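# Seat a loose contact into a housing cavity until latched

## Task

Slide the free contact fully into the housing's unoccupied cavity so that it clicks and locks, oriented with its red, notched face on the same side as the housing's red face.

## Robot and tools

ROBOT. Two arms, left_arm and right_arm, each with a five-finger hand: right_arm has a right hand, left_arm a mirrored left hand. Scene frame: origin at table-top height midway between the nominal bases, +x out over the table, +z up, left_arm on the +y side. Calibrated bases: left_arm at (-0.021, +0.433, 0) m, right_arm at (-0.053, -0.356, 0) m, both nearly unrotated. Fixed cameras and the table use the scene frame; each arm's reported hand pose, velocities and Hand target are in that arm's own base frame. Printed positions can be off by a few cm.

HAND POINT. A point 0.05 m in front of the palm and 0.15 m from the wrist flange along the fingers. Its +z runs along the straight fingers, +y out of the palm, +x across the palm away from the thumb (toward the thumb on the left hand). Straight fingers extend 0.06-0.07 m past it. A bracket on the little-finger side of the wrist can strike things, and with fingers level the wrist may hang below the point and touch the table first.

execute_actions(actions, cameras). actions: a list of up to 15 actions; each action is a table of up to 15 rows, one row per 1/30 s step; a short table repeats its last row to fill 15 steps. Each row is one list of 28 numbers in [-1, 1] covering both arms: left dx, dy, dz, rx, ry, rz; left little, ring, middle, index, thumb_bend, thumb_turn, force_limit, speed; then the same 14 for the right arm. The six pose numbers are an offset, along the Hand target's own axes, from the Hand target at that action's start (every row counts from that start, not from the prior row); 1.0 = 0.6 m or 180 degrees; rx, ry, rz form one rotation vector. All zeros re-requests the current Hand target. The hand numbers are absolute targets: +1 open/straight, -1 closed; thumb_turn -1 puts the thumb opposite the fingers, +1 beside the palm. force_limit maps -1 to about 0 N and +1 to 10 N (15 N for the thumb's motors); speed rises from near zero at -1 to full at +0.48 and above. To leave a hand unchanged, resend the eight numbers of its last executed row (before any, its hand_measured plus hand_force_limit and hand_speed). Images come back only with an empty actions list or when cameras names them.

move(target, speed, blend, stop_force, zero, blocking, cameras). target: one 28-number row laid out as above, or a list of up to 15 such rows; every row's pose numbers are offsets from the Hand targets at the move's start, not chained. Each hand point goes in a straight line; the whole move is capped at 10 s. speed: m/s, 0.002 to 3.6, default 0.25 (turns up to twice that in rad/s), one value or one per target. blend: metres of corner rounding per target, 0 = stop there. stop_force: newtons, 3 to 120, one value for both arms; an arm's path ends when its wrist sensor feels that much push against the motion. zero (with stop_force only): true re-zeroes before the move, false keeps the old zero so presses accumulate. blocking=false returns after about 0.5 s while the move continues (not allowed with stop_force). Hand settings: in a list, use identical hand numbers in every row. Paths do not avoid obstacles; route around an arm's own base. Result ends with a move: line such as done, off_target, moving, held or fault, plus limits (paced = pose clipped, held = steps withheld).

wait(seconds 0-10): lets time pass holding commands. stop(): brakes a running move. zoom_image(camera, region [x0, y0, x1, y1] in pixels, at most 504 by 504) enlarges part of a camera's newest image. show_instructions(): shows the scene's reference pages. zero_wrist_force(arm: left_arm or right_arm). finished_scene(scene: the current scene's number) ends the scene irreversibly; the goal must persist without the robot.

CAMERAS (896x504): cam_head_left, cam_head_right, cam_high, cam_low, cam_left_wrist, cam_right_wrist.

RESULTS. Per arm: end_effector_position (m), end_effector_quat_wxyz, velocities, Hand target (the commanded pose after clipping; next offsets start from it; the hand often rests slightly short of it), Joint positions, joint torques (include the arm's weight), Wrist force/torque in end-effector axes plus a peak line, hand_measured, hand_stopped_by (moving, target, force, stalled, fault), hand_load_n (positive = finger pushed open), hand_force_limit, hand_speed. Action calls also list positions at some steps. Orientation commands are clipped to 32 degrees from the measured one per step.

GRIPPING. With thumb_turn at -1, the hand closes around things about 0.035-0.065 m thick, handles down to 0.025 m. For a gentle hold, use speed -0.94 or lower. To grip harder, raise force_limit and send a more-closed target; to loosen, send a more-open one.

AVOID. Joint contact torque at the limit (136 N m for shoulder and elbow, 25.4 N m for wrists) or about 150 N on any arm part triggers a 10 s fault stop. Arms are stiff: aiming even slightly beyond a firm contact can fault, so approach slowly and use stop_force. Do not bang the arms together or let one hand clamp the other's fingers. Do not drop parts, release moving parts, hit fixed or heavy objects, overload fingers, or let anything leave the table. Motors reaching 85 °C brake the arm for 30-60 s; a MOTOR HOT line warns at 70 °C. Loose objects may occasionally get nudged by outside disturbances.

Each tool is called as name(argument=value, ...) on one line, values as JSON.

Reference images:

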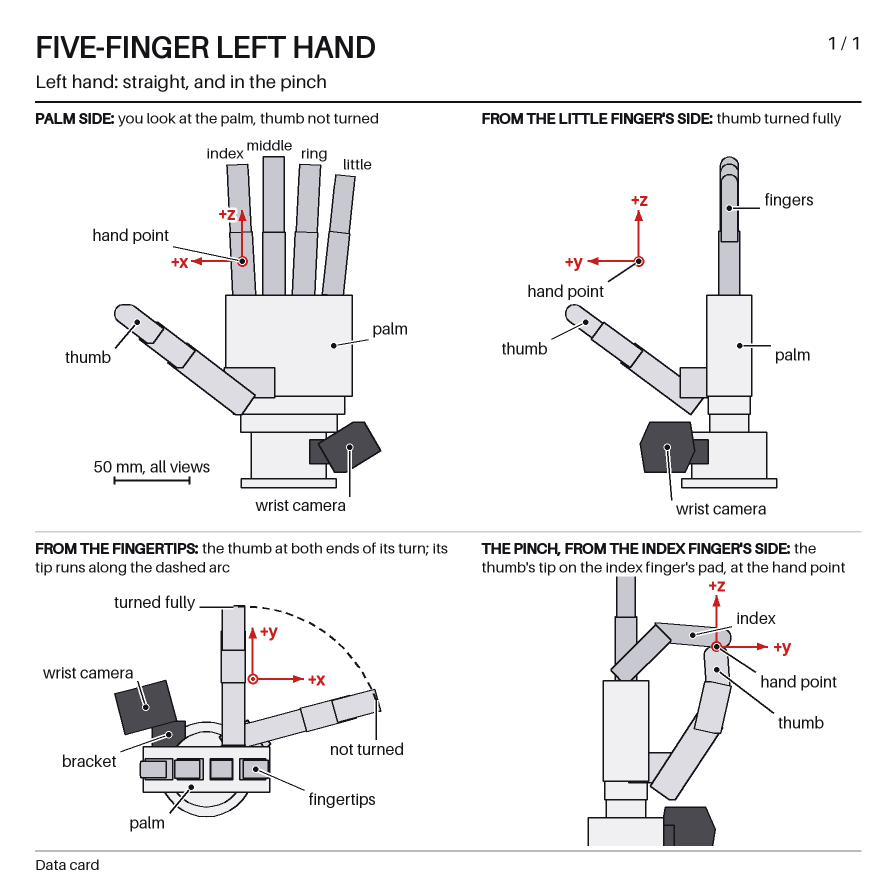

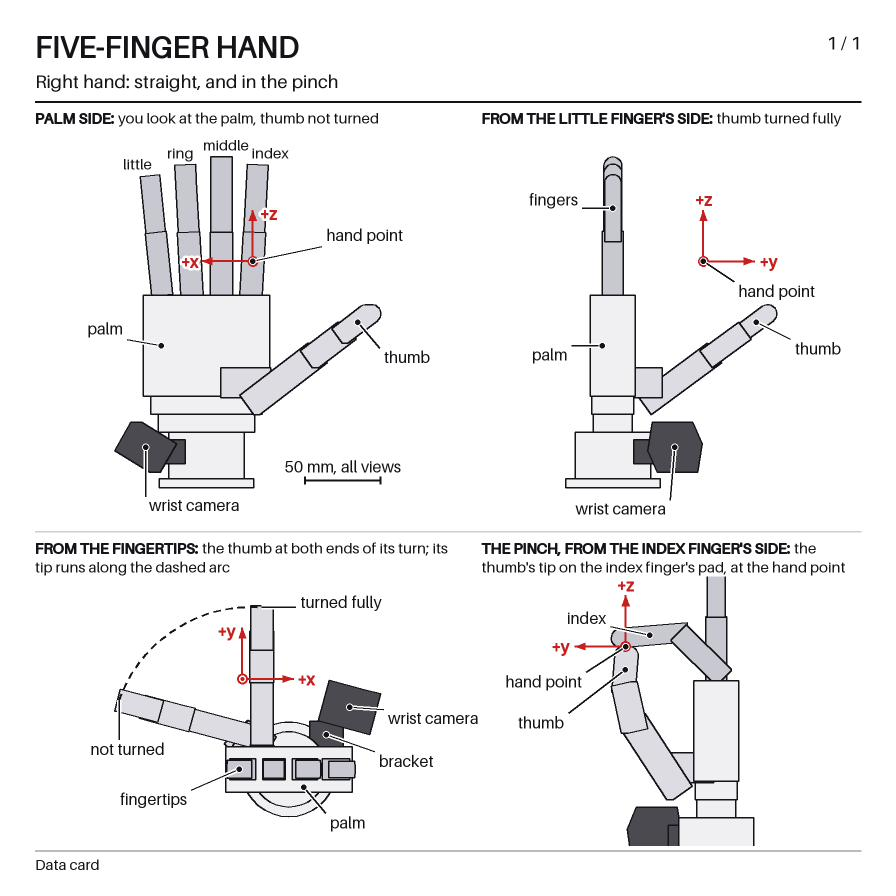

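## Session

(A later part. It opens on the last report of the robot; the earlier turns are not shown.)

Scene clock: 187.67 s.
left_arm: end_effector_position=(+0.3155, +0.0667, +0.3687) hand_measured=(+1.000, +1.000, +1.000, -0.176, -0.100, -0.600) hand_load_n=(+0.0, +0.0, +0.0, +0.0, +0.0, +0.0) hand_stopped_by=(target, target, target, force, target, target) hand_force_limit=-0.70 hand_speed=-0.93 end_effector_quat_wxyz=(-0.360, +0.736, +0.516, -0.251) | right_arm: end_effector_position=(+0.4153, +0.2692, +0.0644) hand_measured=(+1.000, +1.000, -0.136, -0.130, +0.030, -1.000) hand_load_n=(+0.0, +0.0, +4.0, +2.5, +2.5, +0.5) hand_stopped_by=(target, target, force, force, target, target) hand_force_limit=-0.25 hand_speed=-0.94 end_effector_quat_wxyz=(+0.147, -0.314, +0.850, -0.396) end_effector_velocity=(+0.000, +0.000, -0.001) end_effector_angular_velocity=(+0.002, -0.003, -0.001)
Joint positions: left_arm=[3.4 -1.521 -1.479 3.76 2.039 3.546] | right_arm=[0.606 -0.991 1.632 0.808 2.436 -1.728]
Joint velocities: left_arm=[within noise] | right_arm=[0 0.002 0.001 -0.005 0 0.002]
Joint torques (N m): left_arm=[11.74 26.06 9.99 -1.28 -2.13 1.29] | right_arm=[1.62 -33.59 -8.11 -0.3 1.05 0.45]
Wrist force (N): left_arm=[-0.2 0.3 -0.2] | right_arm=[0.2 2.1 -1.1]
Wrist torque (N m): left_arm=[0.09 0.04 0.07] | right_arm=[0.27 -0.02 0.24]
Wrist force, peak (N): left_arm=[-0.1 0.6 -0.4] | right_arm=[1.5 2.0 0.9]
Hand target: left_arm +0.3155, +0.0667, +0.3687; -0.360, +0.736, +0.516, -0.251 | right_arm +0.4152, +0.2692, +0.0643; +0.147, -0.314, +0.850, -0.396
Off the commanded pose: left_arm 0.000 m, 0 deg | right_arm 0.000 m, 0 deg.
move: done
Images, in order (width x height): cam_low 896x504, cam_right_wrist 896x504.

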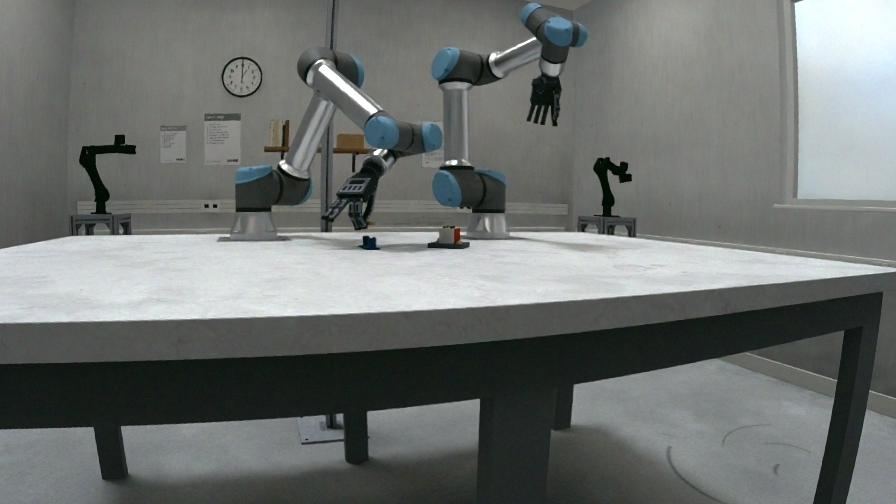

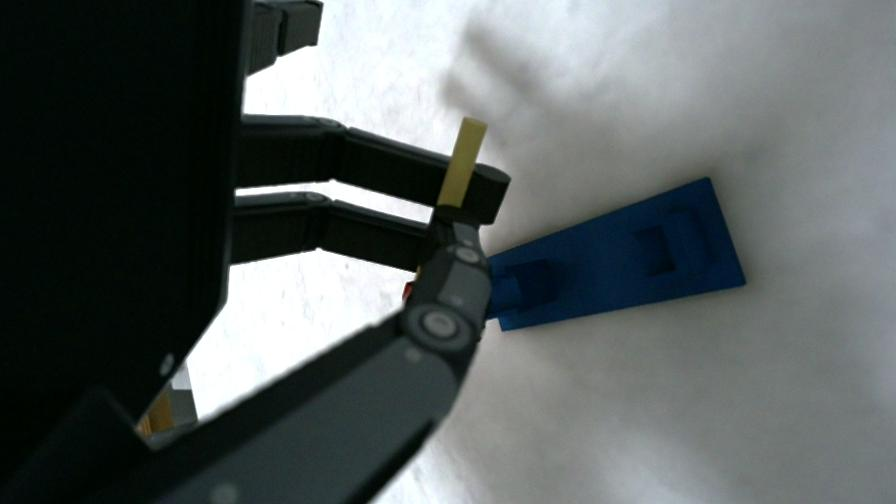

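move(target=[[0,0,0,0,0,0,1,1,1,-0.55,-0.1,-0.6,-0.7,-0.93,-0.0685,-0.0969,-0.2364,0,-0.2187,-0.1836,1,1,-0.52,-0.52,0.03,-1,-0.25,-0.94],[0,0,0,0,0,0,1,1,1,-0.55,-0.1,-0.6,-0.7,-0.93,-0.2302,0.0015,-0.3535,0.4291,-0.1006,-0.5474,1,1,-0.52,-0.52,0.03,-1,-0.25,-0.94]], speed=0.22, blend=[0.02,0], cameras=["all"])

Scene clock: 199.60 s.
left_arm: end_effector_position=(+0.3155, +0.0667, +0.3687) hand_measured=(+1.000, +1.000, +1.000, -0.176, -0.100, -0.600) hand_load_n=(+0.0, +0.0, +0.0, +0.0, +0.0, +0.0) hand_stopped_by=(target, target, target, force, target, target) hand_force_limit=-0.70 hand_speed=-0.93 end_effector_quat_wxyz=(-0.360, +0.736, +0.516, -0.251) | right_arm: end_effector_position=(+0.4139, +0.4826, +0.2003) hand_measured=(+1.000, +1.000, -0.136, -0.130, +0.030, -1.000) hand_load_n=(+0.0, +0.0, +4.0, +2.5, +2.5, +0.5) hand_stopped_by=(target, target, force, force, target, target) hand_force_limit=-0.25 hand_speed=-0.94 end_effector_quat_wxyz=(-0.071, +0.703, +0.070, +0.704)
Joint positions: left_arm=[3.4 -1.521 -1.479 3.76 2.039 3.546] | right_arm=[1.001 -1.15 1.744 -0.595 2.372 -4.712]
Joint torques (N m): left_arm=[11.44 25.34 10.64 -1.07 -2.09 1.33] | right_arm=[-10.92 -45.06 -26.43 -0.51 0.46 -1.32]
Wrist force (N): left_arm=[-0.1 0.3 -0.3] | right_arm=[-1.6 0.4 -3.1]
Wrist torque (N m): left_arm=[0.10 0.01 0.09] | right_arm=[0.28 0.28 -0.11]
Wrist force, peak (N): left_arm=[-0.2 0.6 -0.5] | right_arm=[-1.6 1.2 -2.9]
Hand target: left_arm +0.3155, +0.0667, +0.3687; -0.360, +0.736, +0.516, -0.251 | right_arm +0.4140, +0.4826, +0.2004; -0.071, +0.703, +0.070, +0.704
Off the commanded pose: left_arm 0.000 m, 0 deg | right_arm 0.000 m, 0 deg.
move: done

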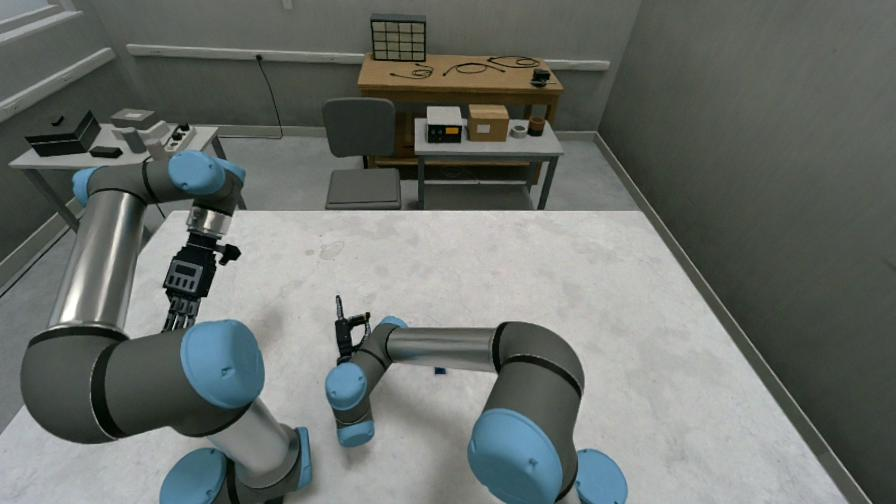

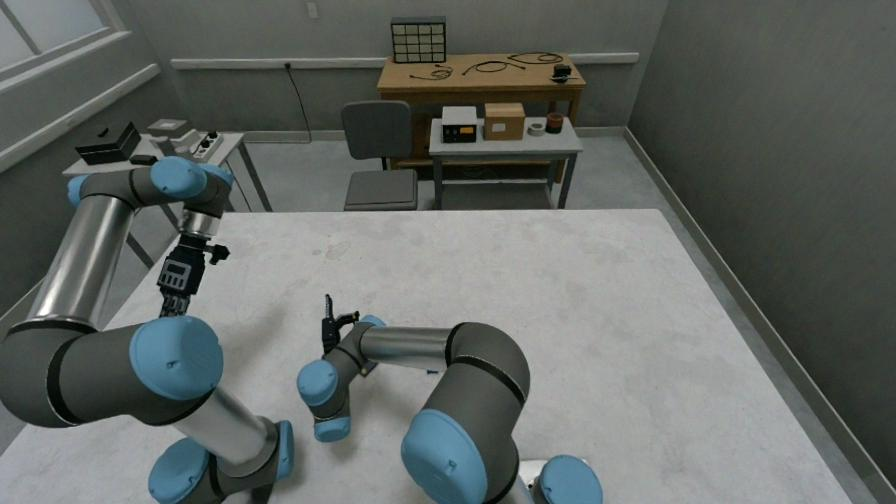

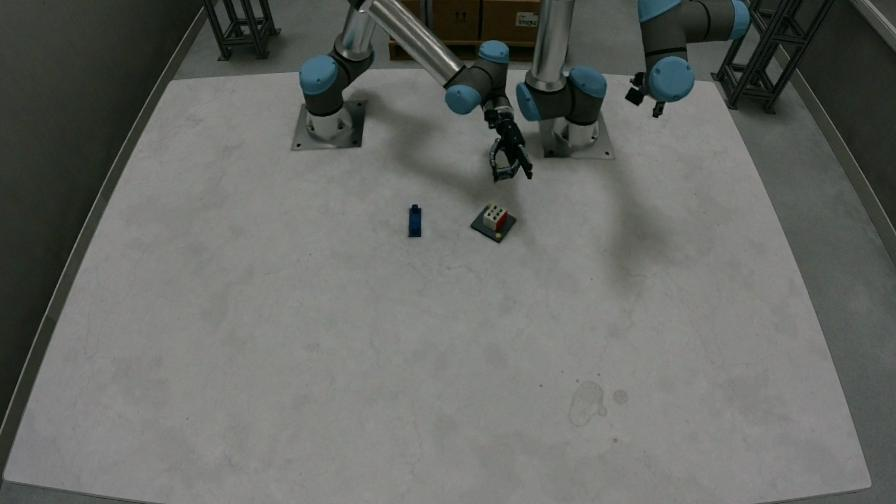

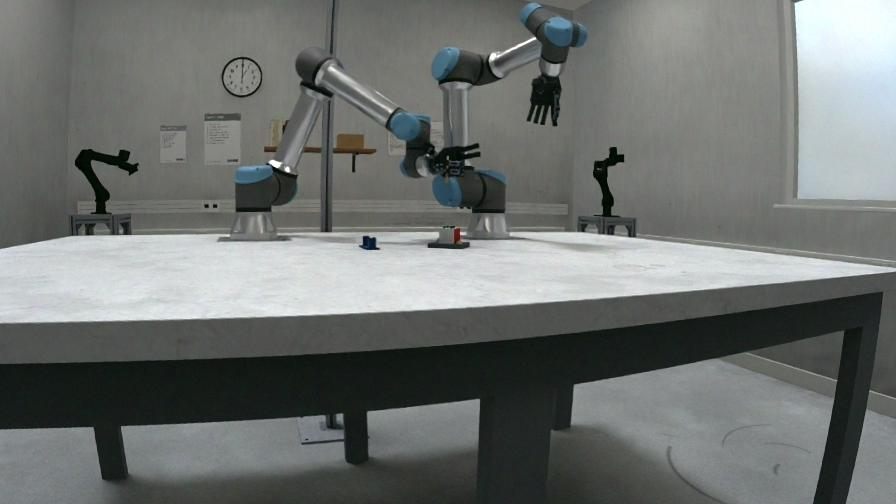

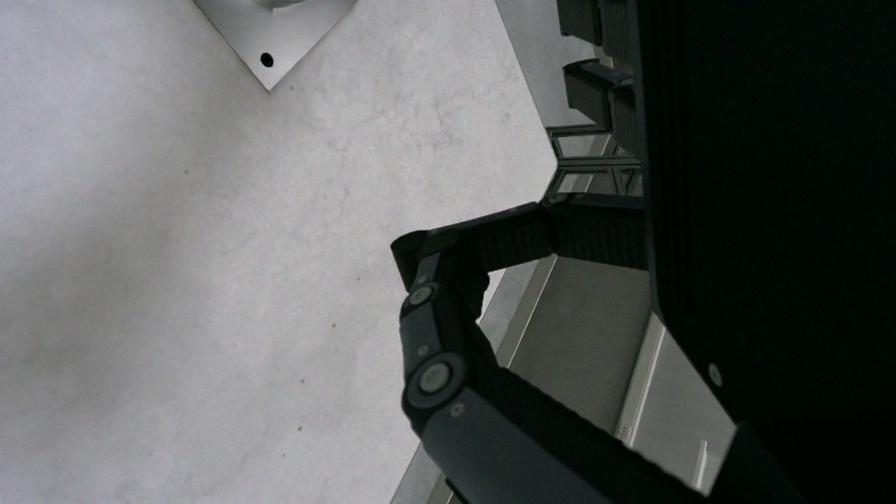

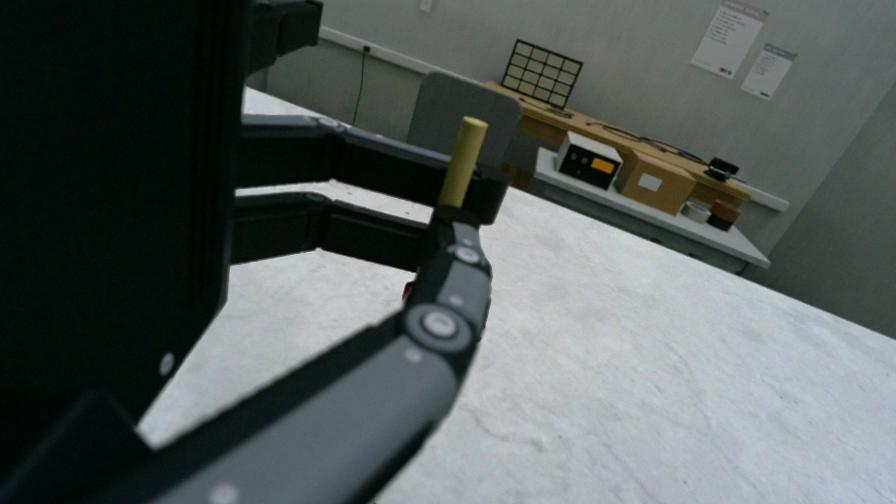

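move(target=[[-0.0902,0.4035,-0.2772,0.0002,-0.3377,0.2774,-1,-1,-1,-1,1,1,0,0,0,0,0,0,0,0,1,1,-0.52,-0.52,0.03,-1,-0.25,-0.94],[-0.33,0.5793,-0.1278,0.0002,-0.3377,0.2774,-1,-1,-1,-1,1,1,0,0,0,0,0,0,0,0,1,1,-0.52,-0.52,0.03,-1,-0.25,-0.94]], speed=0.3, blend=[0.03,0], cameras=["cam_left_wrist","cam_high","cam_low"])

Scene clock: 208.53 s.
left_arm: end_effector_position=(+0.5055, -0.2130, +0.1417) hand_measured=(-1.000, -1.000, -1.000, -0.240, +1.000, +1.000) hand_load_n=(+0.0, +0.0, +0.0, +0.0, +0.0, +0.0) hand_stopped_by=(target, target, target, force, target, target) hand_force_limit=0.00 hand_speed=0.00 end_effector_quat_wxyz=(+0.075, +0.654, +0.279, -0.700) | right_arm: end_effector_position=(+0.4140, +0.4826, +0.2004) hand_measured=(+1.000, +1.000, -0.136, -0.130, +0.030, -1.000) hand_load_n=(+0.0, +0.0, +4.0, +2.5, +2.5, +0.5) hand_stopped_by=(target, target, force, force, target, target) hand_force_limit=-0.25 hand_speed=-0.94 end_effector_quat_wxyz=(-0.071, +0.703, +0.070, +0.704)
Joint positions: left_arm=[3.263 -2.438 -1.088 3.535 1.183 4.412] | right_arm=[1.001 -1.15 1.744 -0.595 2.372 -4.712]
Joint torques (N m): left_arm=[0.97 55.7 8.3 -0.28 1.02 -1.3] | right_arm=[-12.5 -44.18 -24.21 0.65 -0.68 1.24]
Wrist force (N): left_arm=[-0.2 0.1 -1.1] | right_arm=[-1.5 0.3 -2.8]
Wrist torque (N m): left_arm=[0.08 -0.04 0.08] | right_arm=[0.23 0.25 -0.06]
Wrist force, peak (N): left_arm=[-1.1 -0.6 -2.7] | right_arm=[-1.6 0.4 -3.1]
Hand target: left_arm +0.5055, -0.2130, +0.1416; +0.075, +0.654, +0.279, -0.700 | right_arm +0.4140, +0.4826, +0.2004; -0.071, +0.703, +0.070, +0.704
Off the commanded pose: left_arm 0.000 m, 0 deg | right_arm 0.000 m, 0 deg.
move: done
Images, in order (width x height): cam_high 896x504, cam_low 896x504, cam_left_wrist 896x504.

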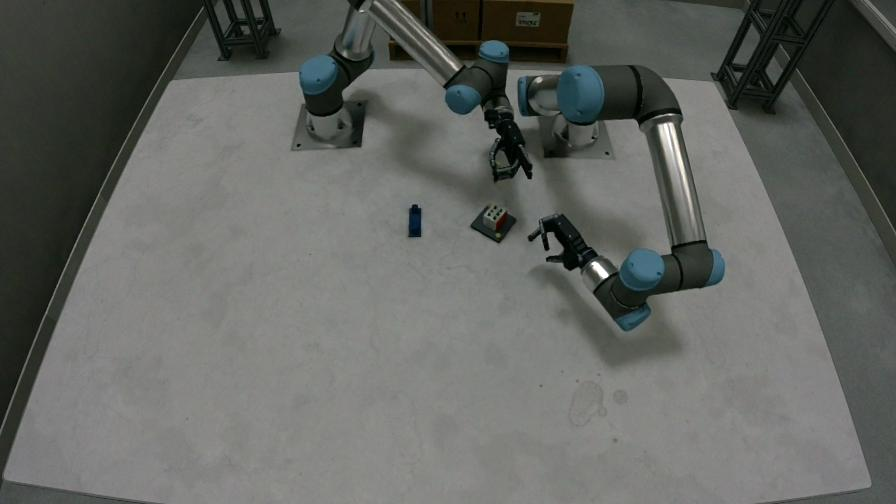

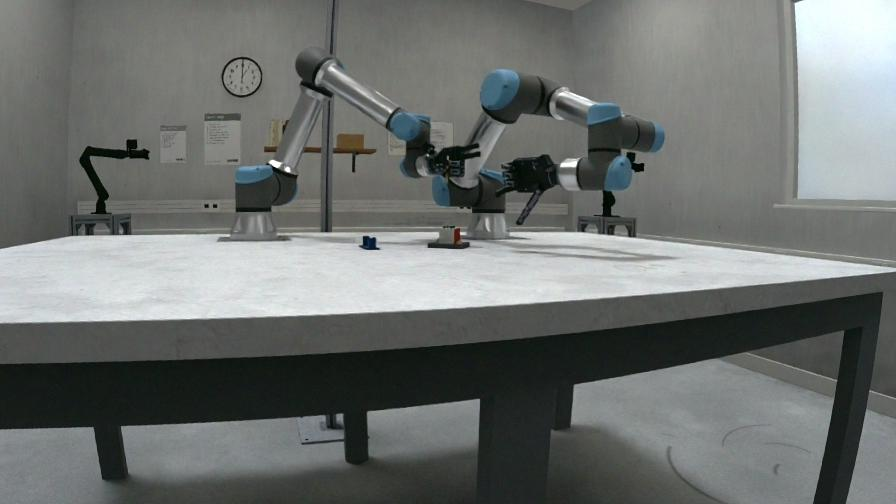

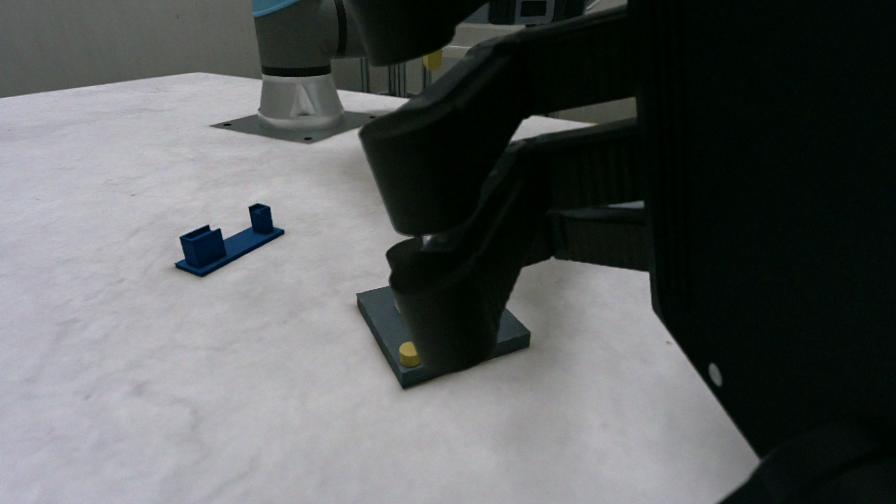

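move(target=[[-0.0392,-0.012,-0.0726,0,0,0,-1,-1,-1,-1,1,1,0,0,0,0,0,0,0,0,1,1,-0.52,-0.52,0.03,-1,-0.25,-0.94],[-0.0392,-0.012,-0.0726,0,0,0,1,1,1,1,1,1,0,0,0,0,0,0,0,0,1,1,-0.52,-0.52,0.03,-1,-0.25,-0.94]], speed=0.3, cameras=["cam_left_wrist"])

zoom_image(camera="cam_left_wrist", region=[300, 0, 600, 400])

Scene clock: 211.43 s.
left_arm: end_effector_position=(+0.5433, -0.1919, +0.1666) hand_measured=(+1.000, +1.000, +1.000, +1.000, +1.000, +1.000) hand_load_n=(+0.0, +0.0, +0.0, -0.5, -0.5, +0.0) hand_stopped_by=(target, target, target, target, target, target) hand_force_limit=0.00 hand_speed=0.00 end_effector_quat_wxyz=(+0.075, +0.654, +0.279, -0.700) | right_arm: end_effector_position=(+0.4140, +0.4826, +0.2004) hand_measured=(+1.000, +1.000, -0.136, -0.130, +0.030, -1.000) hand_load_n=(+0.0, +0.0, +4.0, +2.5, +2.0, +0.5) hand_stopped_by=(target, target, force, force, target, target) hand_force_limit=-0.25 hand_speed=-0.94 end_effector_quat_wxyz=(-0.071, +0.703, +0.070, +0.704)
Joint positions: left_arm=[3.286 -2.516 -0.872 3.398 1.205 4.413] | right_arm=[1.001 -1.15 1.744 -0.595 2.372 -4.712]
Joint torques (N m): left_arm=[-11.62 64.77 27.06 -3.2 -1.92 2.22] | right_arm=[-12.87 -42.53 -24.13 0.69 -0.05 1.15]
Wrist force (N): left_arm=[-0.1 0.0 -1.4] | right_arm=[-1.3 0.1 -2.8]
Wrist torque (N m): left_arm=[0.05 -0.04 0.08] | right_arm=[0.22 0.23 -0.05]
Wrist force, peak (N): left_arm=[-0.5 0.0 -2.1] | right_arm=[-1.5 0.2 -3.1]
Hand target: left_arm +0.5433, -0.1918, +0.1666; +0.075, +0.654, +0.279, -0.700 | right_arm +0.4140, +0.4826, +0.2004; -0.071, +0.703, +0.070, +0.704
Off the commanded pose: left_arm 0.000 m, 0 deg | right_arm 0.000 m, 0 deg.
move: done
Images, in order (width x height): cam_left_wrist 896x504.

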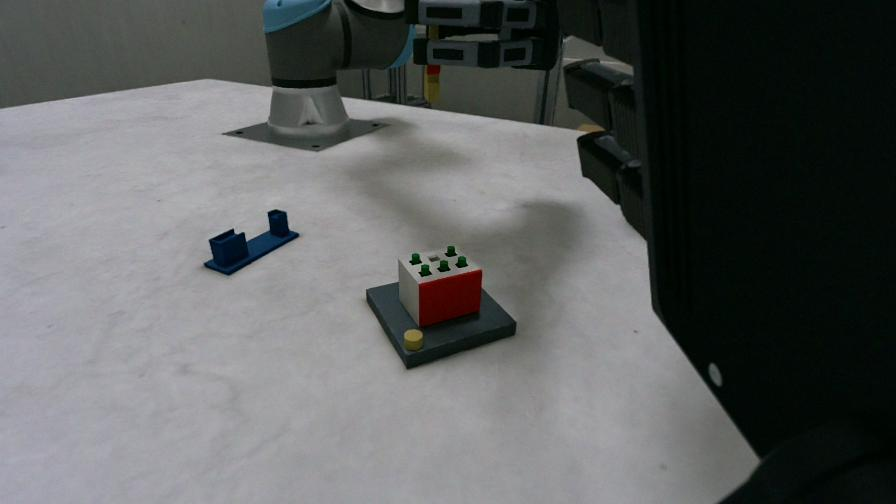

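Scaled by 1.260.

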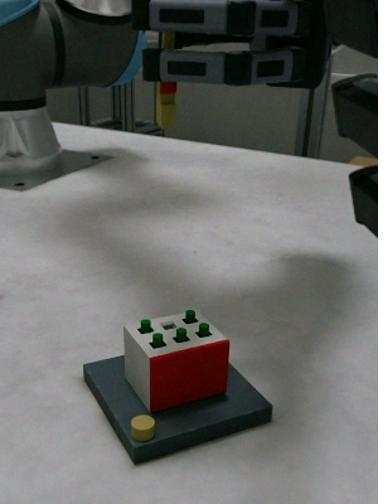

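move(target=[0,0,0,0,0,0,1,1,1,1,1,1,0,0,-0.1667,0,0,0,0,0,1,1,-0.52,-0.52,0.03,-1,-0.25,-0.94], speed=0.12, cameras=["cam_left_wrist","cam_high"])

zoom_image(camera="cam_left_wrist", region=[380, 150, 520, 340])

zoom_image(camera="cam_high", region=[460, 160, 540, 250])

Scene clock: 213.43 s.
left_arm: end_effector_position=(+0.5433, -0.1919, +0.1666) hand_measured=(+1.000, +1.000, +1.000, +1.000, +1.000, +1.000) hand_load_n=(-0.5, +0.0, +0.0, +0.0, +0.0, +0.0) hand_stopped_by=(target, target, target, target, target, target) hand_force_limit=0.00 hand_speed=0.00 end_effector_quat_wxyz=(+0.075, +0.654, +0.279, -0.700) | right_arm: end_effector_position=(+0.4141, +0.4827, +0.1004) hand_measured=(+1.000, +1.000, -0.136, -0.130, +0.030, -1.000) hand_load_n=(+0.0, +0.0, +4.0, +3.0, +2.5, +0.5) hand_stopped_by=(target, target, force, force, target, target) hand_force_limit=-0.25 hand_speed=-0.94 end_effector_quat_wxyz=(-0.071, +0.703, +0.070, +0.704)
Joint positions: left_arm=[3.286 -2.516 -0.872 3.398 1.205 4.413] | right_arm=[1.001 -0.993 1.816 -0.824 2.372 -4.712]
Joint torques (N m): left_arm=[-11.28 64.82 23.34 -2.21 -0.43 2.14] | right_arm=[2.51 -35.11 -22.62 -1.09 -0.42 -0.39]
Wrist force (N): left_arm=[-0.3 -0.1 -1.3] | right_arm=[-1.6 0.0 -2.7]
Wrist torque (N m): left_arm=[0.04 -0.02 0.08] | right_arm=[0.21 0.27 0.00]
Wrist force, peak (N): left_arm=[-0.3 0.0 -1.5] | right_arm=[-2.5 0.4 -3.0]
Hand target: left_arm +0.5433, -0.1918, +0.1666; +0.075, +0.654, +0.279, -0.700 | right_arm +0.4141, +0.4827, +0.1004; -0.071, +0.703, +0.070, +0.704
Off the commanded pose: left_arm 0.000 m, 0 deg | right_arm 0.000 m, 0 deg.
move: done
Images, in order (width x height): cam_high 896x504, cam_left_wrist 896x504.

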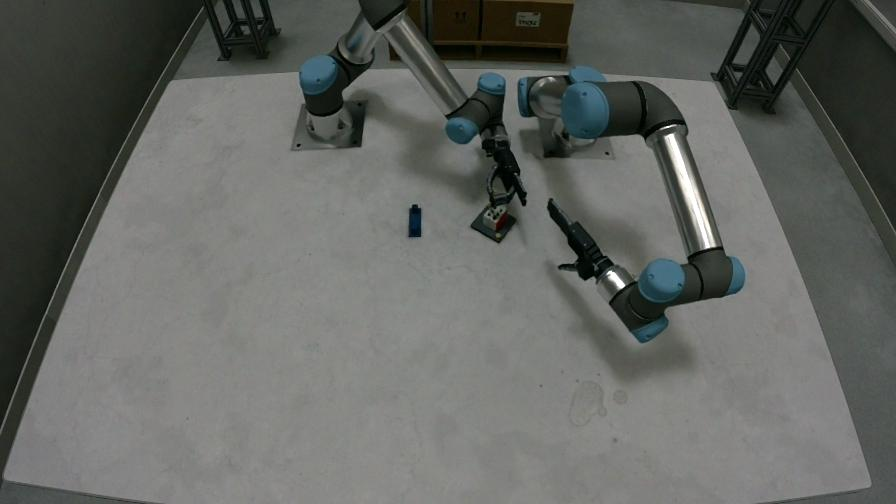

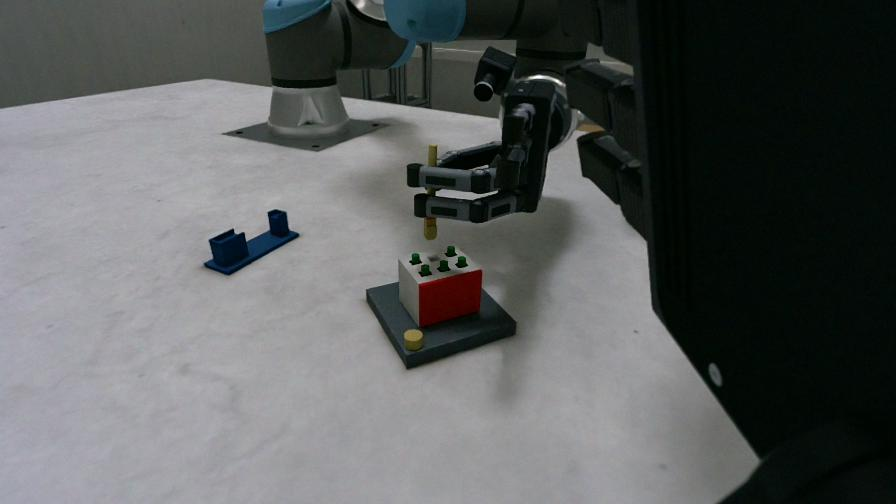

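Scaled by 2.653.

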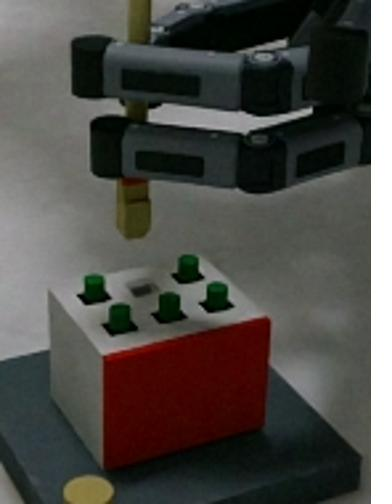

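Scaled by 5.600.

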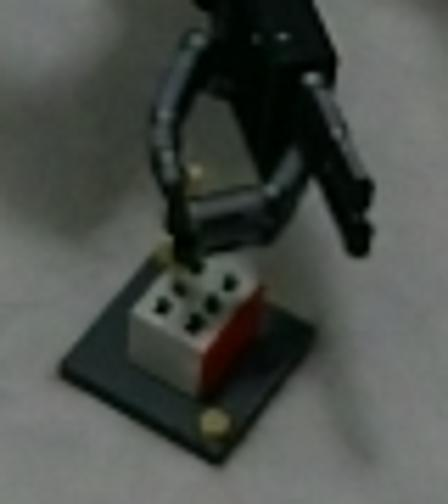

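zoom_image(camera="cam_left_wrist", region=[400, 210, 480, 290])

zoom_image(camera="cam_high", region=[475, 190, 515, 230])

Scaled by 6.300.

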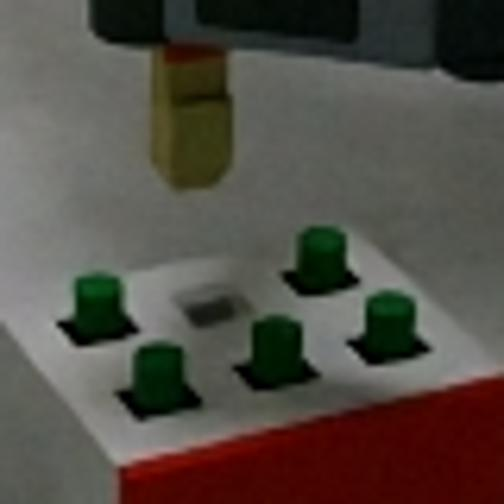

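Scaled by 12.600.

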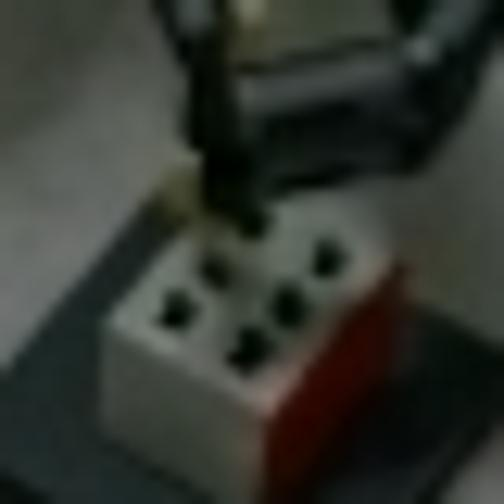

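move(target=[0,0,0,0,0,0,1,1,1,1,1,1,0,0,-0.0217,-0.004,-0.0012,0,0,0,1,1,-0.52,-0.52,0.03,-1,-0.25,-0.94], speed=0.04, cameras=["cam_left_wrist","cam_high"])

zoom_image(camera="cam_left_wrist", region=[400, 210, 480, 290])

zoom_image(camera="cam_high", region=[475, 190, 515, 230])

Scene clock: 217.50 s.
left_arm: end_effector_position=(+0.5433, -0.1919, +0.1666) hand_measured=(+1.000, +1.000, +1.000, +1.000, +1.000, +1.000) hand_load_n=(+0.0, +0.0, +0.5, +0.0, +0.0, -0.5) hand_stopped_by=(target, target, target, target, target, target) hand_force_limit=0.00 hand_speed=0.00 end_effector_quat_wxyz=(+0.075, +0.654, +0.279, -0.700) | right_arm: end_effector_position=(+0.4129, +0.4850, +0.0873) hand_measured=(+1.000, +1.000, -0.136, -0.130, +0.030, -1.000) hand_load_n=(+0.0, +0.0, +4.0, +3.0, +2.5, +0.5) hand_stopped_by=(target, target, force, force, target, target) hand_force_limit=-0.25 hand_speed=-0.94 end_effector_quat_wxyz=(-0.071, +0.703, +0.070, +0.704)
Joint positions: left_arm=[3.286 -2.516 -0.872 3.398 1.205 4.413] | right_arm=[1.005 -0.966 1.816 -0.85 2.376 -4.712]
Joint torques (N m): left_arm=[-11.42 64.08 16.56 -0.78 2.02 1.83] | right_arm=[4.51 -47.52 -20.92 1.04 0.28 -0.14]
Wrist force (N): left_arm=[0.1 0.2 -1.3] | right_arm=[-1.3 0.3 -2.9]
Wrist torque (N m): left_arm=[0.08 -0.07 0.09] | right_arm=[0.26 0.22 0.03]
Wrist force, peak (N): left_arm=[-0.2 0.3 -1.6] | right_arm=[-1.6 0.4 -3.1]
Hand target: left_arm +0.5433, -0.1918, +0.1666; +0.075, +0.654, +0.279, -0.700 | right_arm +0.4129, +0.4849, +0.0873; -0.071, +0.703, +0.070, +0.704
Off the commanded pose: left_arm 0.000 m, 0 deg | right_arm 0.000 m, 0 deg.
move: done
Images, in order (width x height): cam_high 896x504, cam_left_wrist 896x504.

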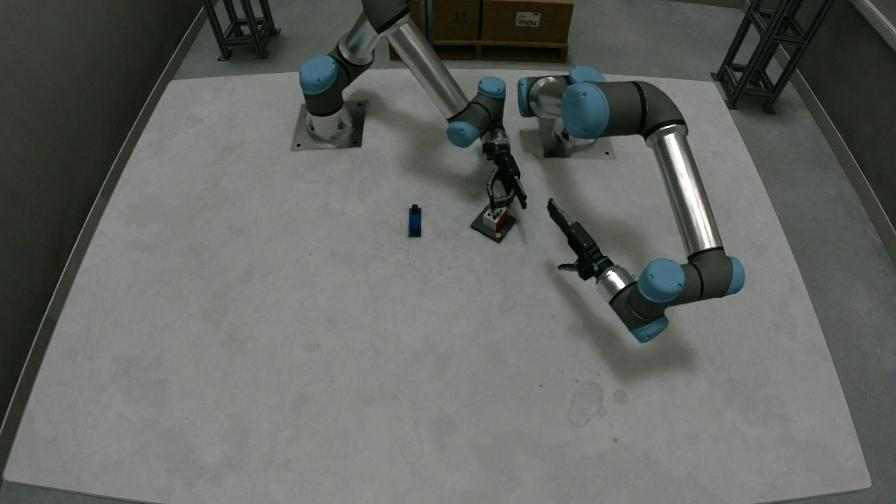

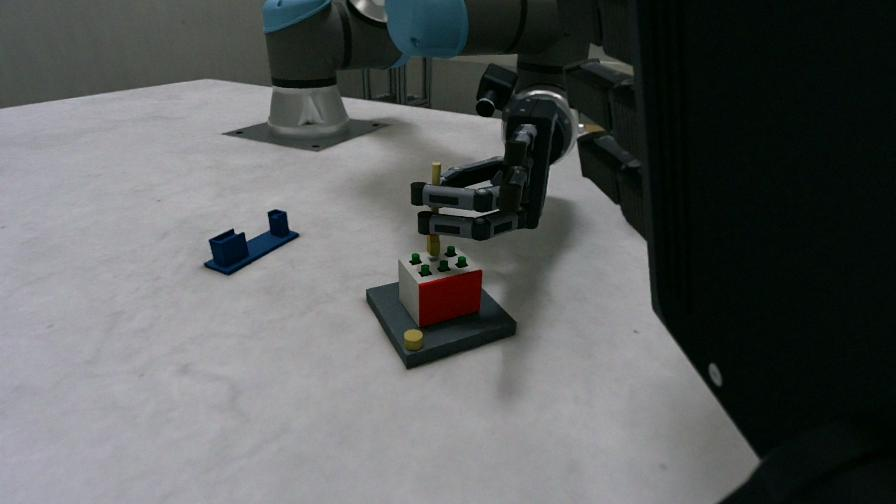

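Scaled by 6.300.

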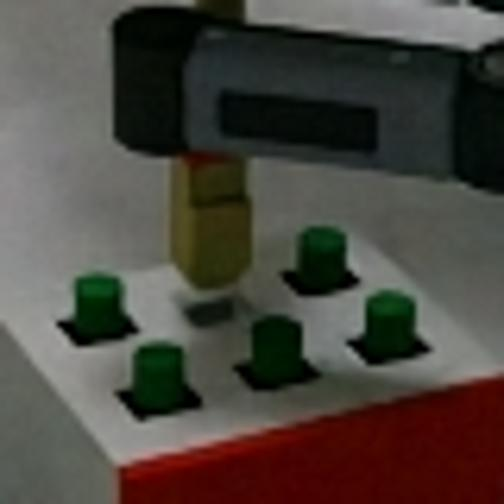

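Scaled by 12.600.

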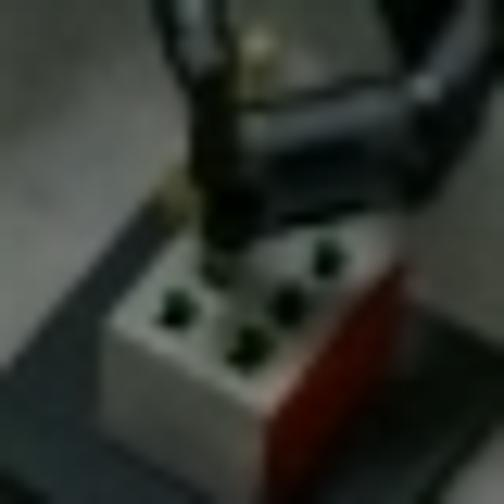

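move(target=[0,0,0,0,0,0,1,1,1,1,1,1,0,0,-0.0167,0,0,0,0,0,1,1,-0.52,-0.52,0.03,-1,-0.25,-0.94], speed=0.01, stop_force=3, cameras=["cam_left_wrist","cam_high"])

zoom_image(camera="cam_left_wrist", region=[400, 210, 480, 290])

Scene clock: 220.70 s.
left_arm: end_effector_position=(+0.5433, -0.1918, +0.1666) hand_measured=(+1.000, +1.000, +1.000, +1.000, +1.000, +1.000) hand_load_n=(+0.0, +0.0, +0.0, +0.0, +0.0, +0.0) hand_stopped_by=(target, target, target, target, target, target) hand_force_limit=0.00 hand_speed=0.00 end_effector_quat_wxyz=(+0.075, +0.654, +0.279, -0.700) | right_arm: end_effector_position=(+0.4129, +0.4850, +0.0811) hand_measured=(+1.000, +1.000, -0.136, -0.132, +0.030, -1.000) hand_load_n=(+0.0, +0.0, +5.0, +1.0, +2.0, +0.0) hand_stopped_by=(target, target, force, force, target, target) hand_force_limit=-0.25 hand_speed=-0.94 end_effector_quat_wxyz=(-0.071, +0.703, +0.070, +0.704)
Joint positions: left_arm=[3.286 -2.516 -0.872 3.398 1.205 4.413] | right_arm=[1.005 -0.955 1.818 -0.864 2.376 -4.712]
Joint torques (N m): left_arm=[-11.09 64.53 11.8 0 2.34 1.6] | right_arm=[-11.52 -47.26 -22.73 0.85 -1.51 -0.44]
Wrist force (N): left_arm=[-0.1 0.0 -1.2] | right_arm=[-1.2 0.0 -4.3]
Wrist torque (N m): left_arm=[0.03 -0.04 0.08] | right_arm=[0.20 0.22 0.02]
Wrist force, peak (N): left_arm=[-0.2 0.1 -1.6] | right_arm=[2.7 0.0 -4.5]
Hand target: left_arm +0.5433, -0.1918, +0.1666; +0.075, +0.654, +0.279, -0.700 | right_arm +0.4129, +0.4850, +0.0811; -0.071, +0.703, +0.070, +0.704 (not the last commanded pose)
Off the commanded pose: left_arm 0.000 m, 0 deg | right_arm 0.004 m, 0 deg.
move: contact (right_arm)
Images, in order (width x height): cam_high 896x504, cam_left_wrist 896x504.

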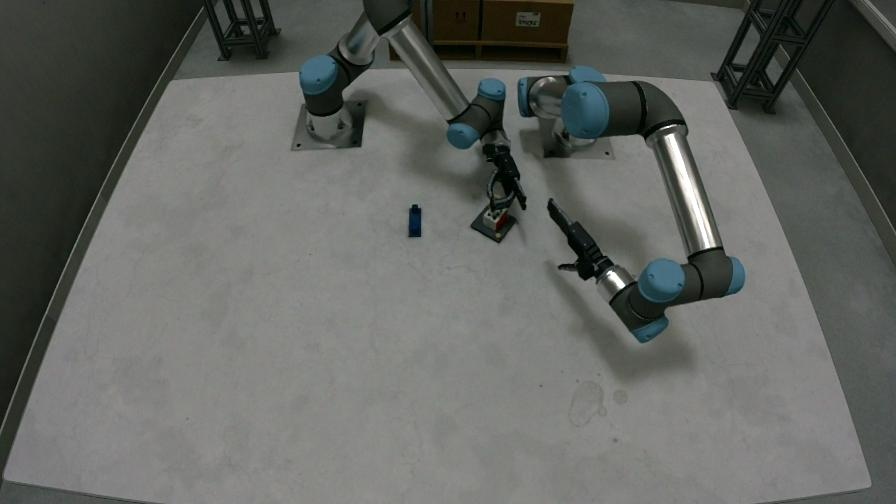

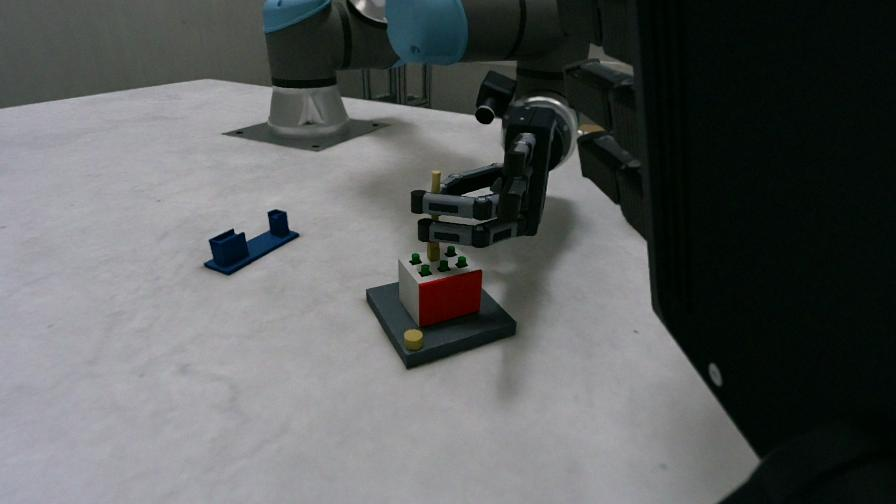

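Scaled by 6.300.

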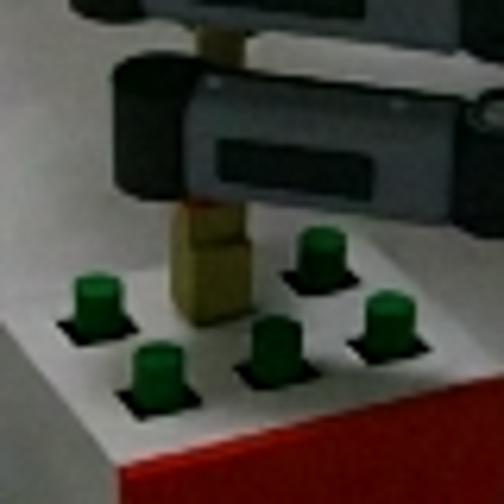

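zoom_image(camera="cam_left_wrist", region=[415, 240, 455, 280])

Scaled by 12.600.

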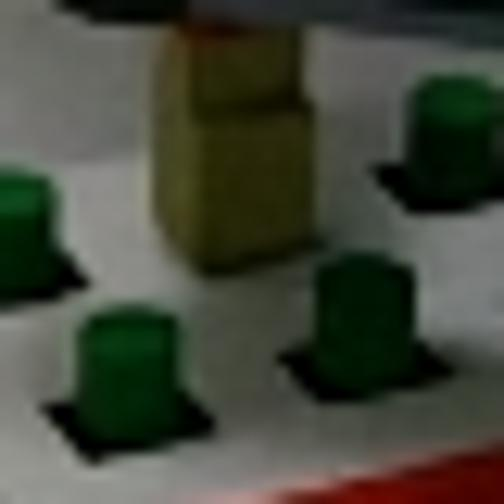

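move(target=[0,0,0,0,0,0,1,1,1,1,1,1,0,0,0,0,-0.0008,0,0,0,1,1,-0.52,-0.52,0.03,-1,-0.25,-0.94], speed=0.01, cameras=[])

move(target=[0,0,0,0,0,0,1,1,1,1,1,1,0,0,-0.0083,0,0,0,0,0,1,1,-0.52,-0.52,0.03,-1,-0.25,-0.94], speed=0.01, stop_force=4, cameras=["cam_left_wrist"])

zoom_image(camera="cam_left_wrist", region=[415, 240, 455, 280])

Scene clock: 224.13 s.
left_arm: end_effector_position=(+0.5433, -0.1918, +0.1666) hand_measured=(+1.000, +1.000, +1.000, +1.000, +1.000, +1.000) hand_load_n=(+0.0, +0.0, +0.0, +0.0, +0.0, +0.0) hand_stopped_by=(target, target, target, target, target, target) hand_force_limit=0.00 hand_speed=0.00 end_effector_quat_wxyz=(+0.075, +0.654, +0.279, -0.700) | right_arm: end_effector_position=(+0.4124, +0.4848, +0.0811) hand_measured=(+1.000, +1.000, -0.136, -0.132, +0.030, -1.000) hand_load_n=(+0.0, +0.0, +4.5, +2.0, +2.0, +0.5) hand_stopped_by=(target, target, force, force, target, target) hand_force_limit=-0.25 hand_speed=-0.94 end_effector_quat_wxyz=(-0.071, +0.703, +0.070, +0.704)
Joint positions: left_arm=[3.286 -2.516 -0.872 3.398 1.205 4.413] | right_arm=[1.006 -0.955 1.818 -0.864 2.377 -4.712]
Joint torques (N m): left_arm=[-10.94 64.21 11.62 0.05 2.3 1.37] | right_arm=[12.12 -48.23 -8.38 -3.37 1.42 -0.32]
Wrist force (N): left_arm=[-0.2 -0.1 -1.3] | right_arm=[-0.6 0.2 -3.3]
Wrist torque (N m): left_arm=[0.05 -0.02 0.08] | right_arm=[0.24 0.28 0.01]
Wrist force, peak (N): left_arm=[-0.2 -0.1 -1.6] | right_arm=[-1.3 0.3 -4.7]
Hand target: left_arm +0.5433, -0.1918, +0.1666; +0.075, +0.654, +0.279, -0.700 | right_arm +0.4124, +0.4849, +0.0811; -0.071, +0.703, +0.070, +0.704
Off the commanded pose: left_arm 0.000 m, 0 deg | right_arm 0.000 m, 0 deg.
move: done
No camera images: "cameras" was empty.

Scene clock: 225.60 s.
left_arm: end_effector_position=(+0.5433, -0.1918, +0.1666) hand_measured=(+1.000, +1.000, +1.000, +1.000, +1.000, +1.000) hand_load_n=(+0.0, +0.0, -0.5, +0.0, +0.0, +0.0) hand_stopped_by=(target, target, target, target, target, target) hand_force_limit=0.00 hand_speed=0.00 end_effector_quat_wxyz=(+0.075, +0.654, +0.279, -0.700) | right_arm: end_effector_position=(+0.4124, +0.4849, +0.0761) hand_measured=(+1.000, +1.000, -0.136, -0.132, +0.030, -1.000) hand_load_n=(+0.0, +0.0, +6.5, +0.0, +2.5, -0.5) hand_stopped_by=(target, target, force, force, target, target) hand_force_limit=-0.25 hand_speed=-0.94 end_effector_quat_wxyz=(-0.071, +0.703, +0.070, +0.704)
Joint positions: left_arm=[3.286 -2.516 -0.872 3.398 1.205 4.413] | right_arm=[1.006 -0.946 1.82 -0.875 2.377 -4.712]
Joint torques (N m): left_arm=[-11.47 65.14 11.47 0.11 2.42 1.35] | right_arm=[7.21 -49.44 -16.78 0.78 -0.35 0.23]
Wrist force (N): left_arm=[-0.1 0.0 -1.1] | right_arm=[-1.5 0.2 -6.7]
Wrist torque (N m): left_arm=[0.04 -0.02 0.08] | right_arm=[0.24 0.17 0.03]
Wrist force, peak (N): left_arm=[-0.2 0.4 -1.6] | right_arm=[-1.5 0.2 -6.7]
Hand target: left_arm +0.5433, -0.1918, +0.1666; +0.075, +0.654, +0.279, -0.700 | right_arm +0.4124, +0.4849, +0.0761; -0.071, +0.703, +0.070, +0.704
Off the commanded pose: left_arm 0.000 m, 0 deg | right_arm 0.000 m, 0 deg.
move: done
Images, in order (width x height): cam_left_wrist 896x504.

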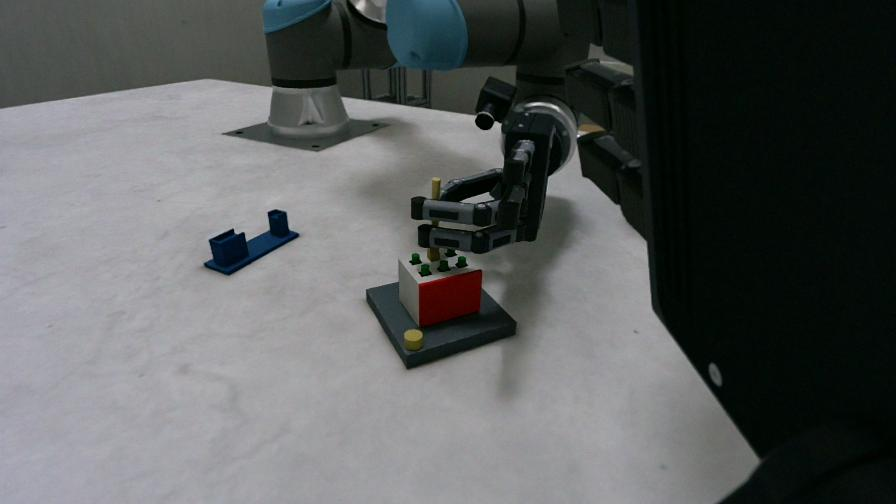

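Scaled by 12.600.

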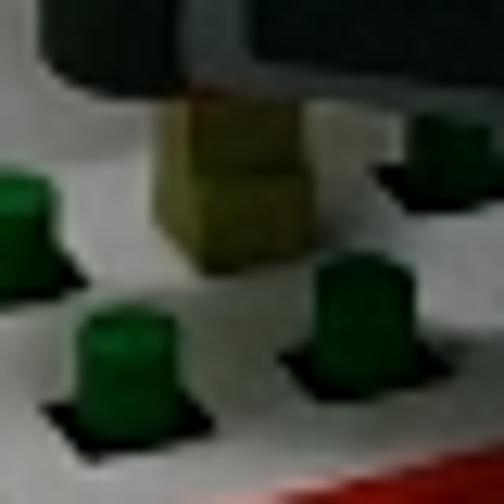

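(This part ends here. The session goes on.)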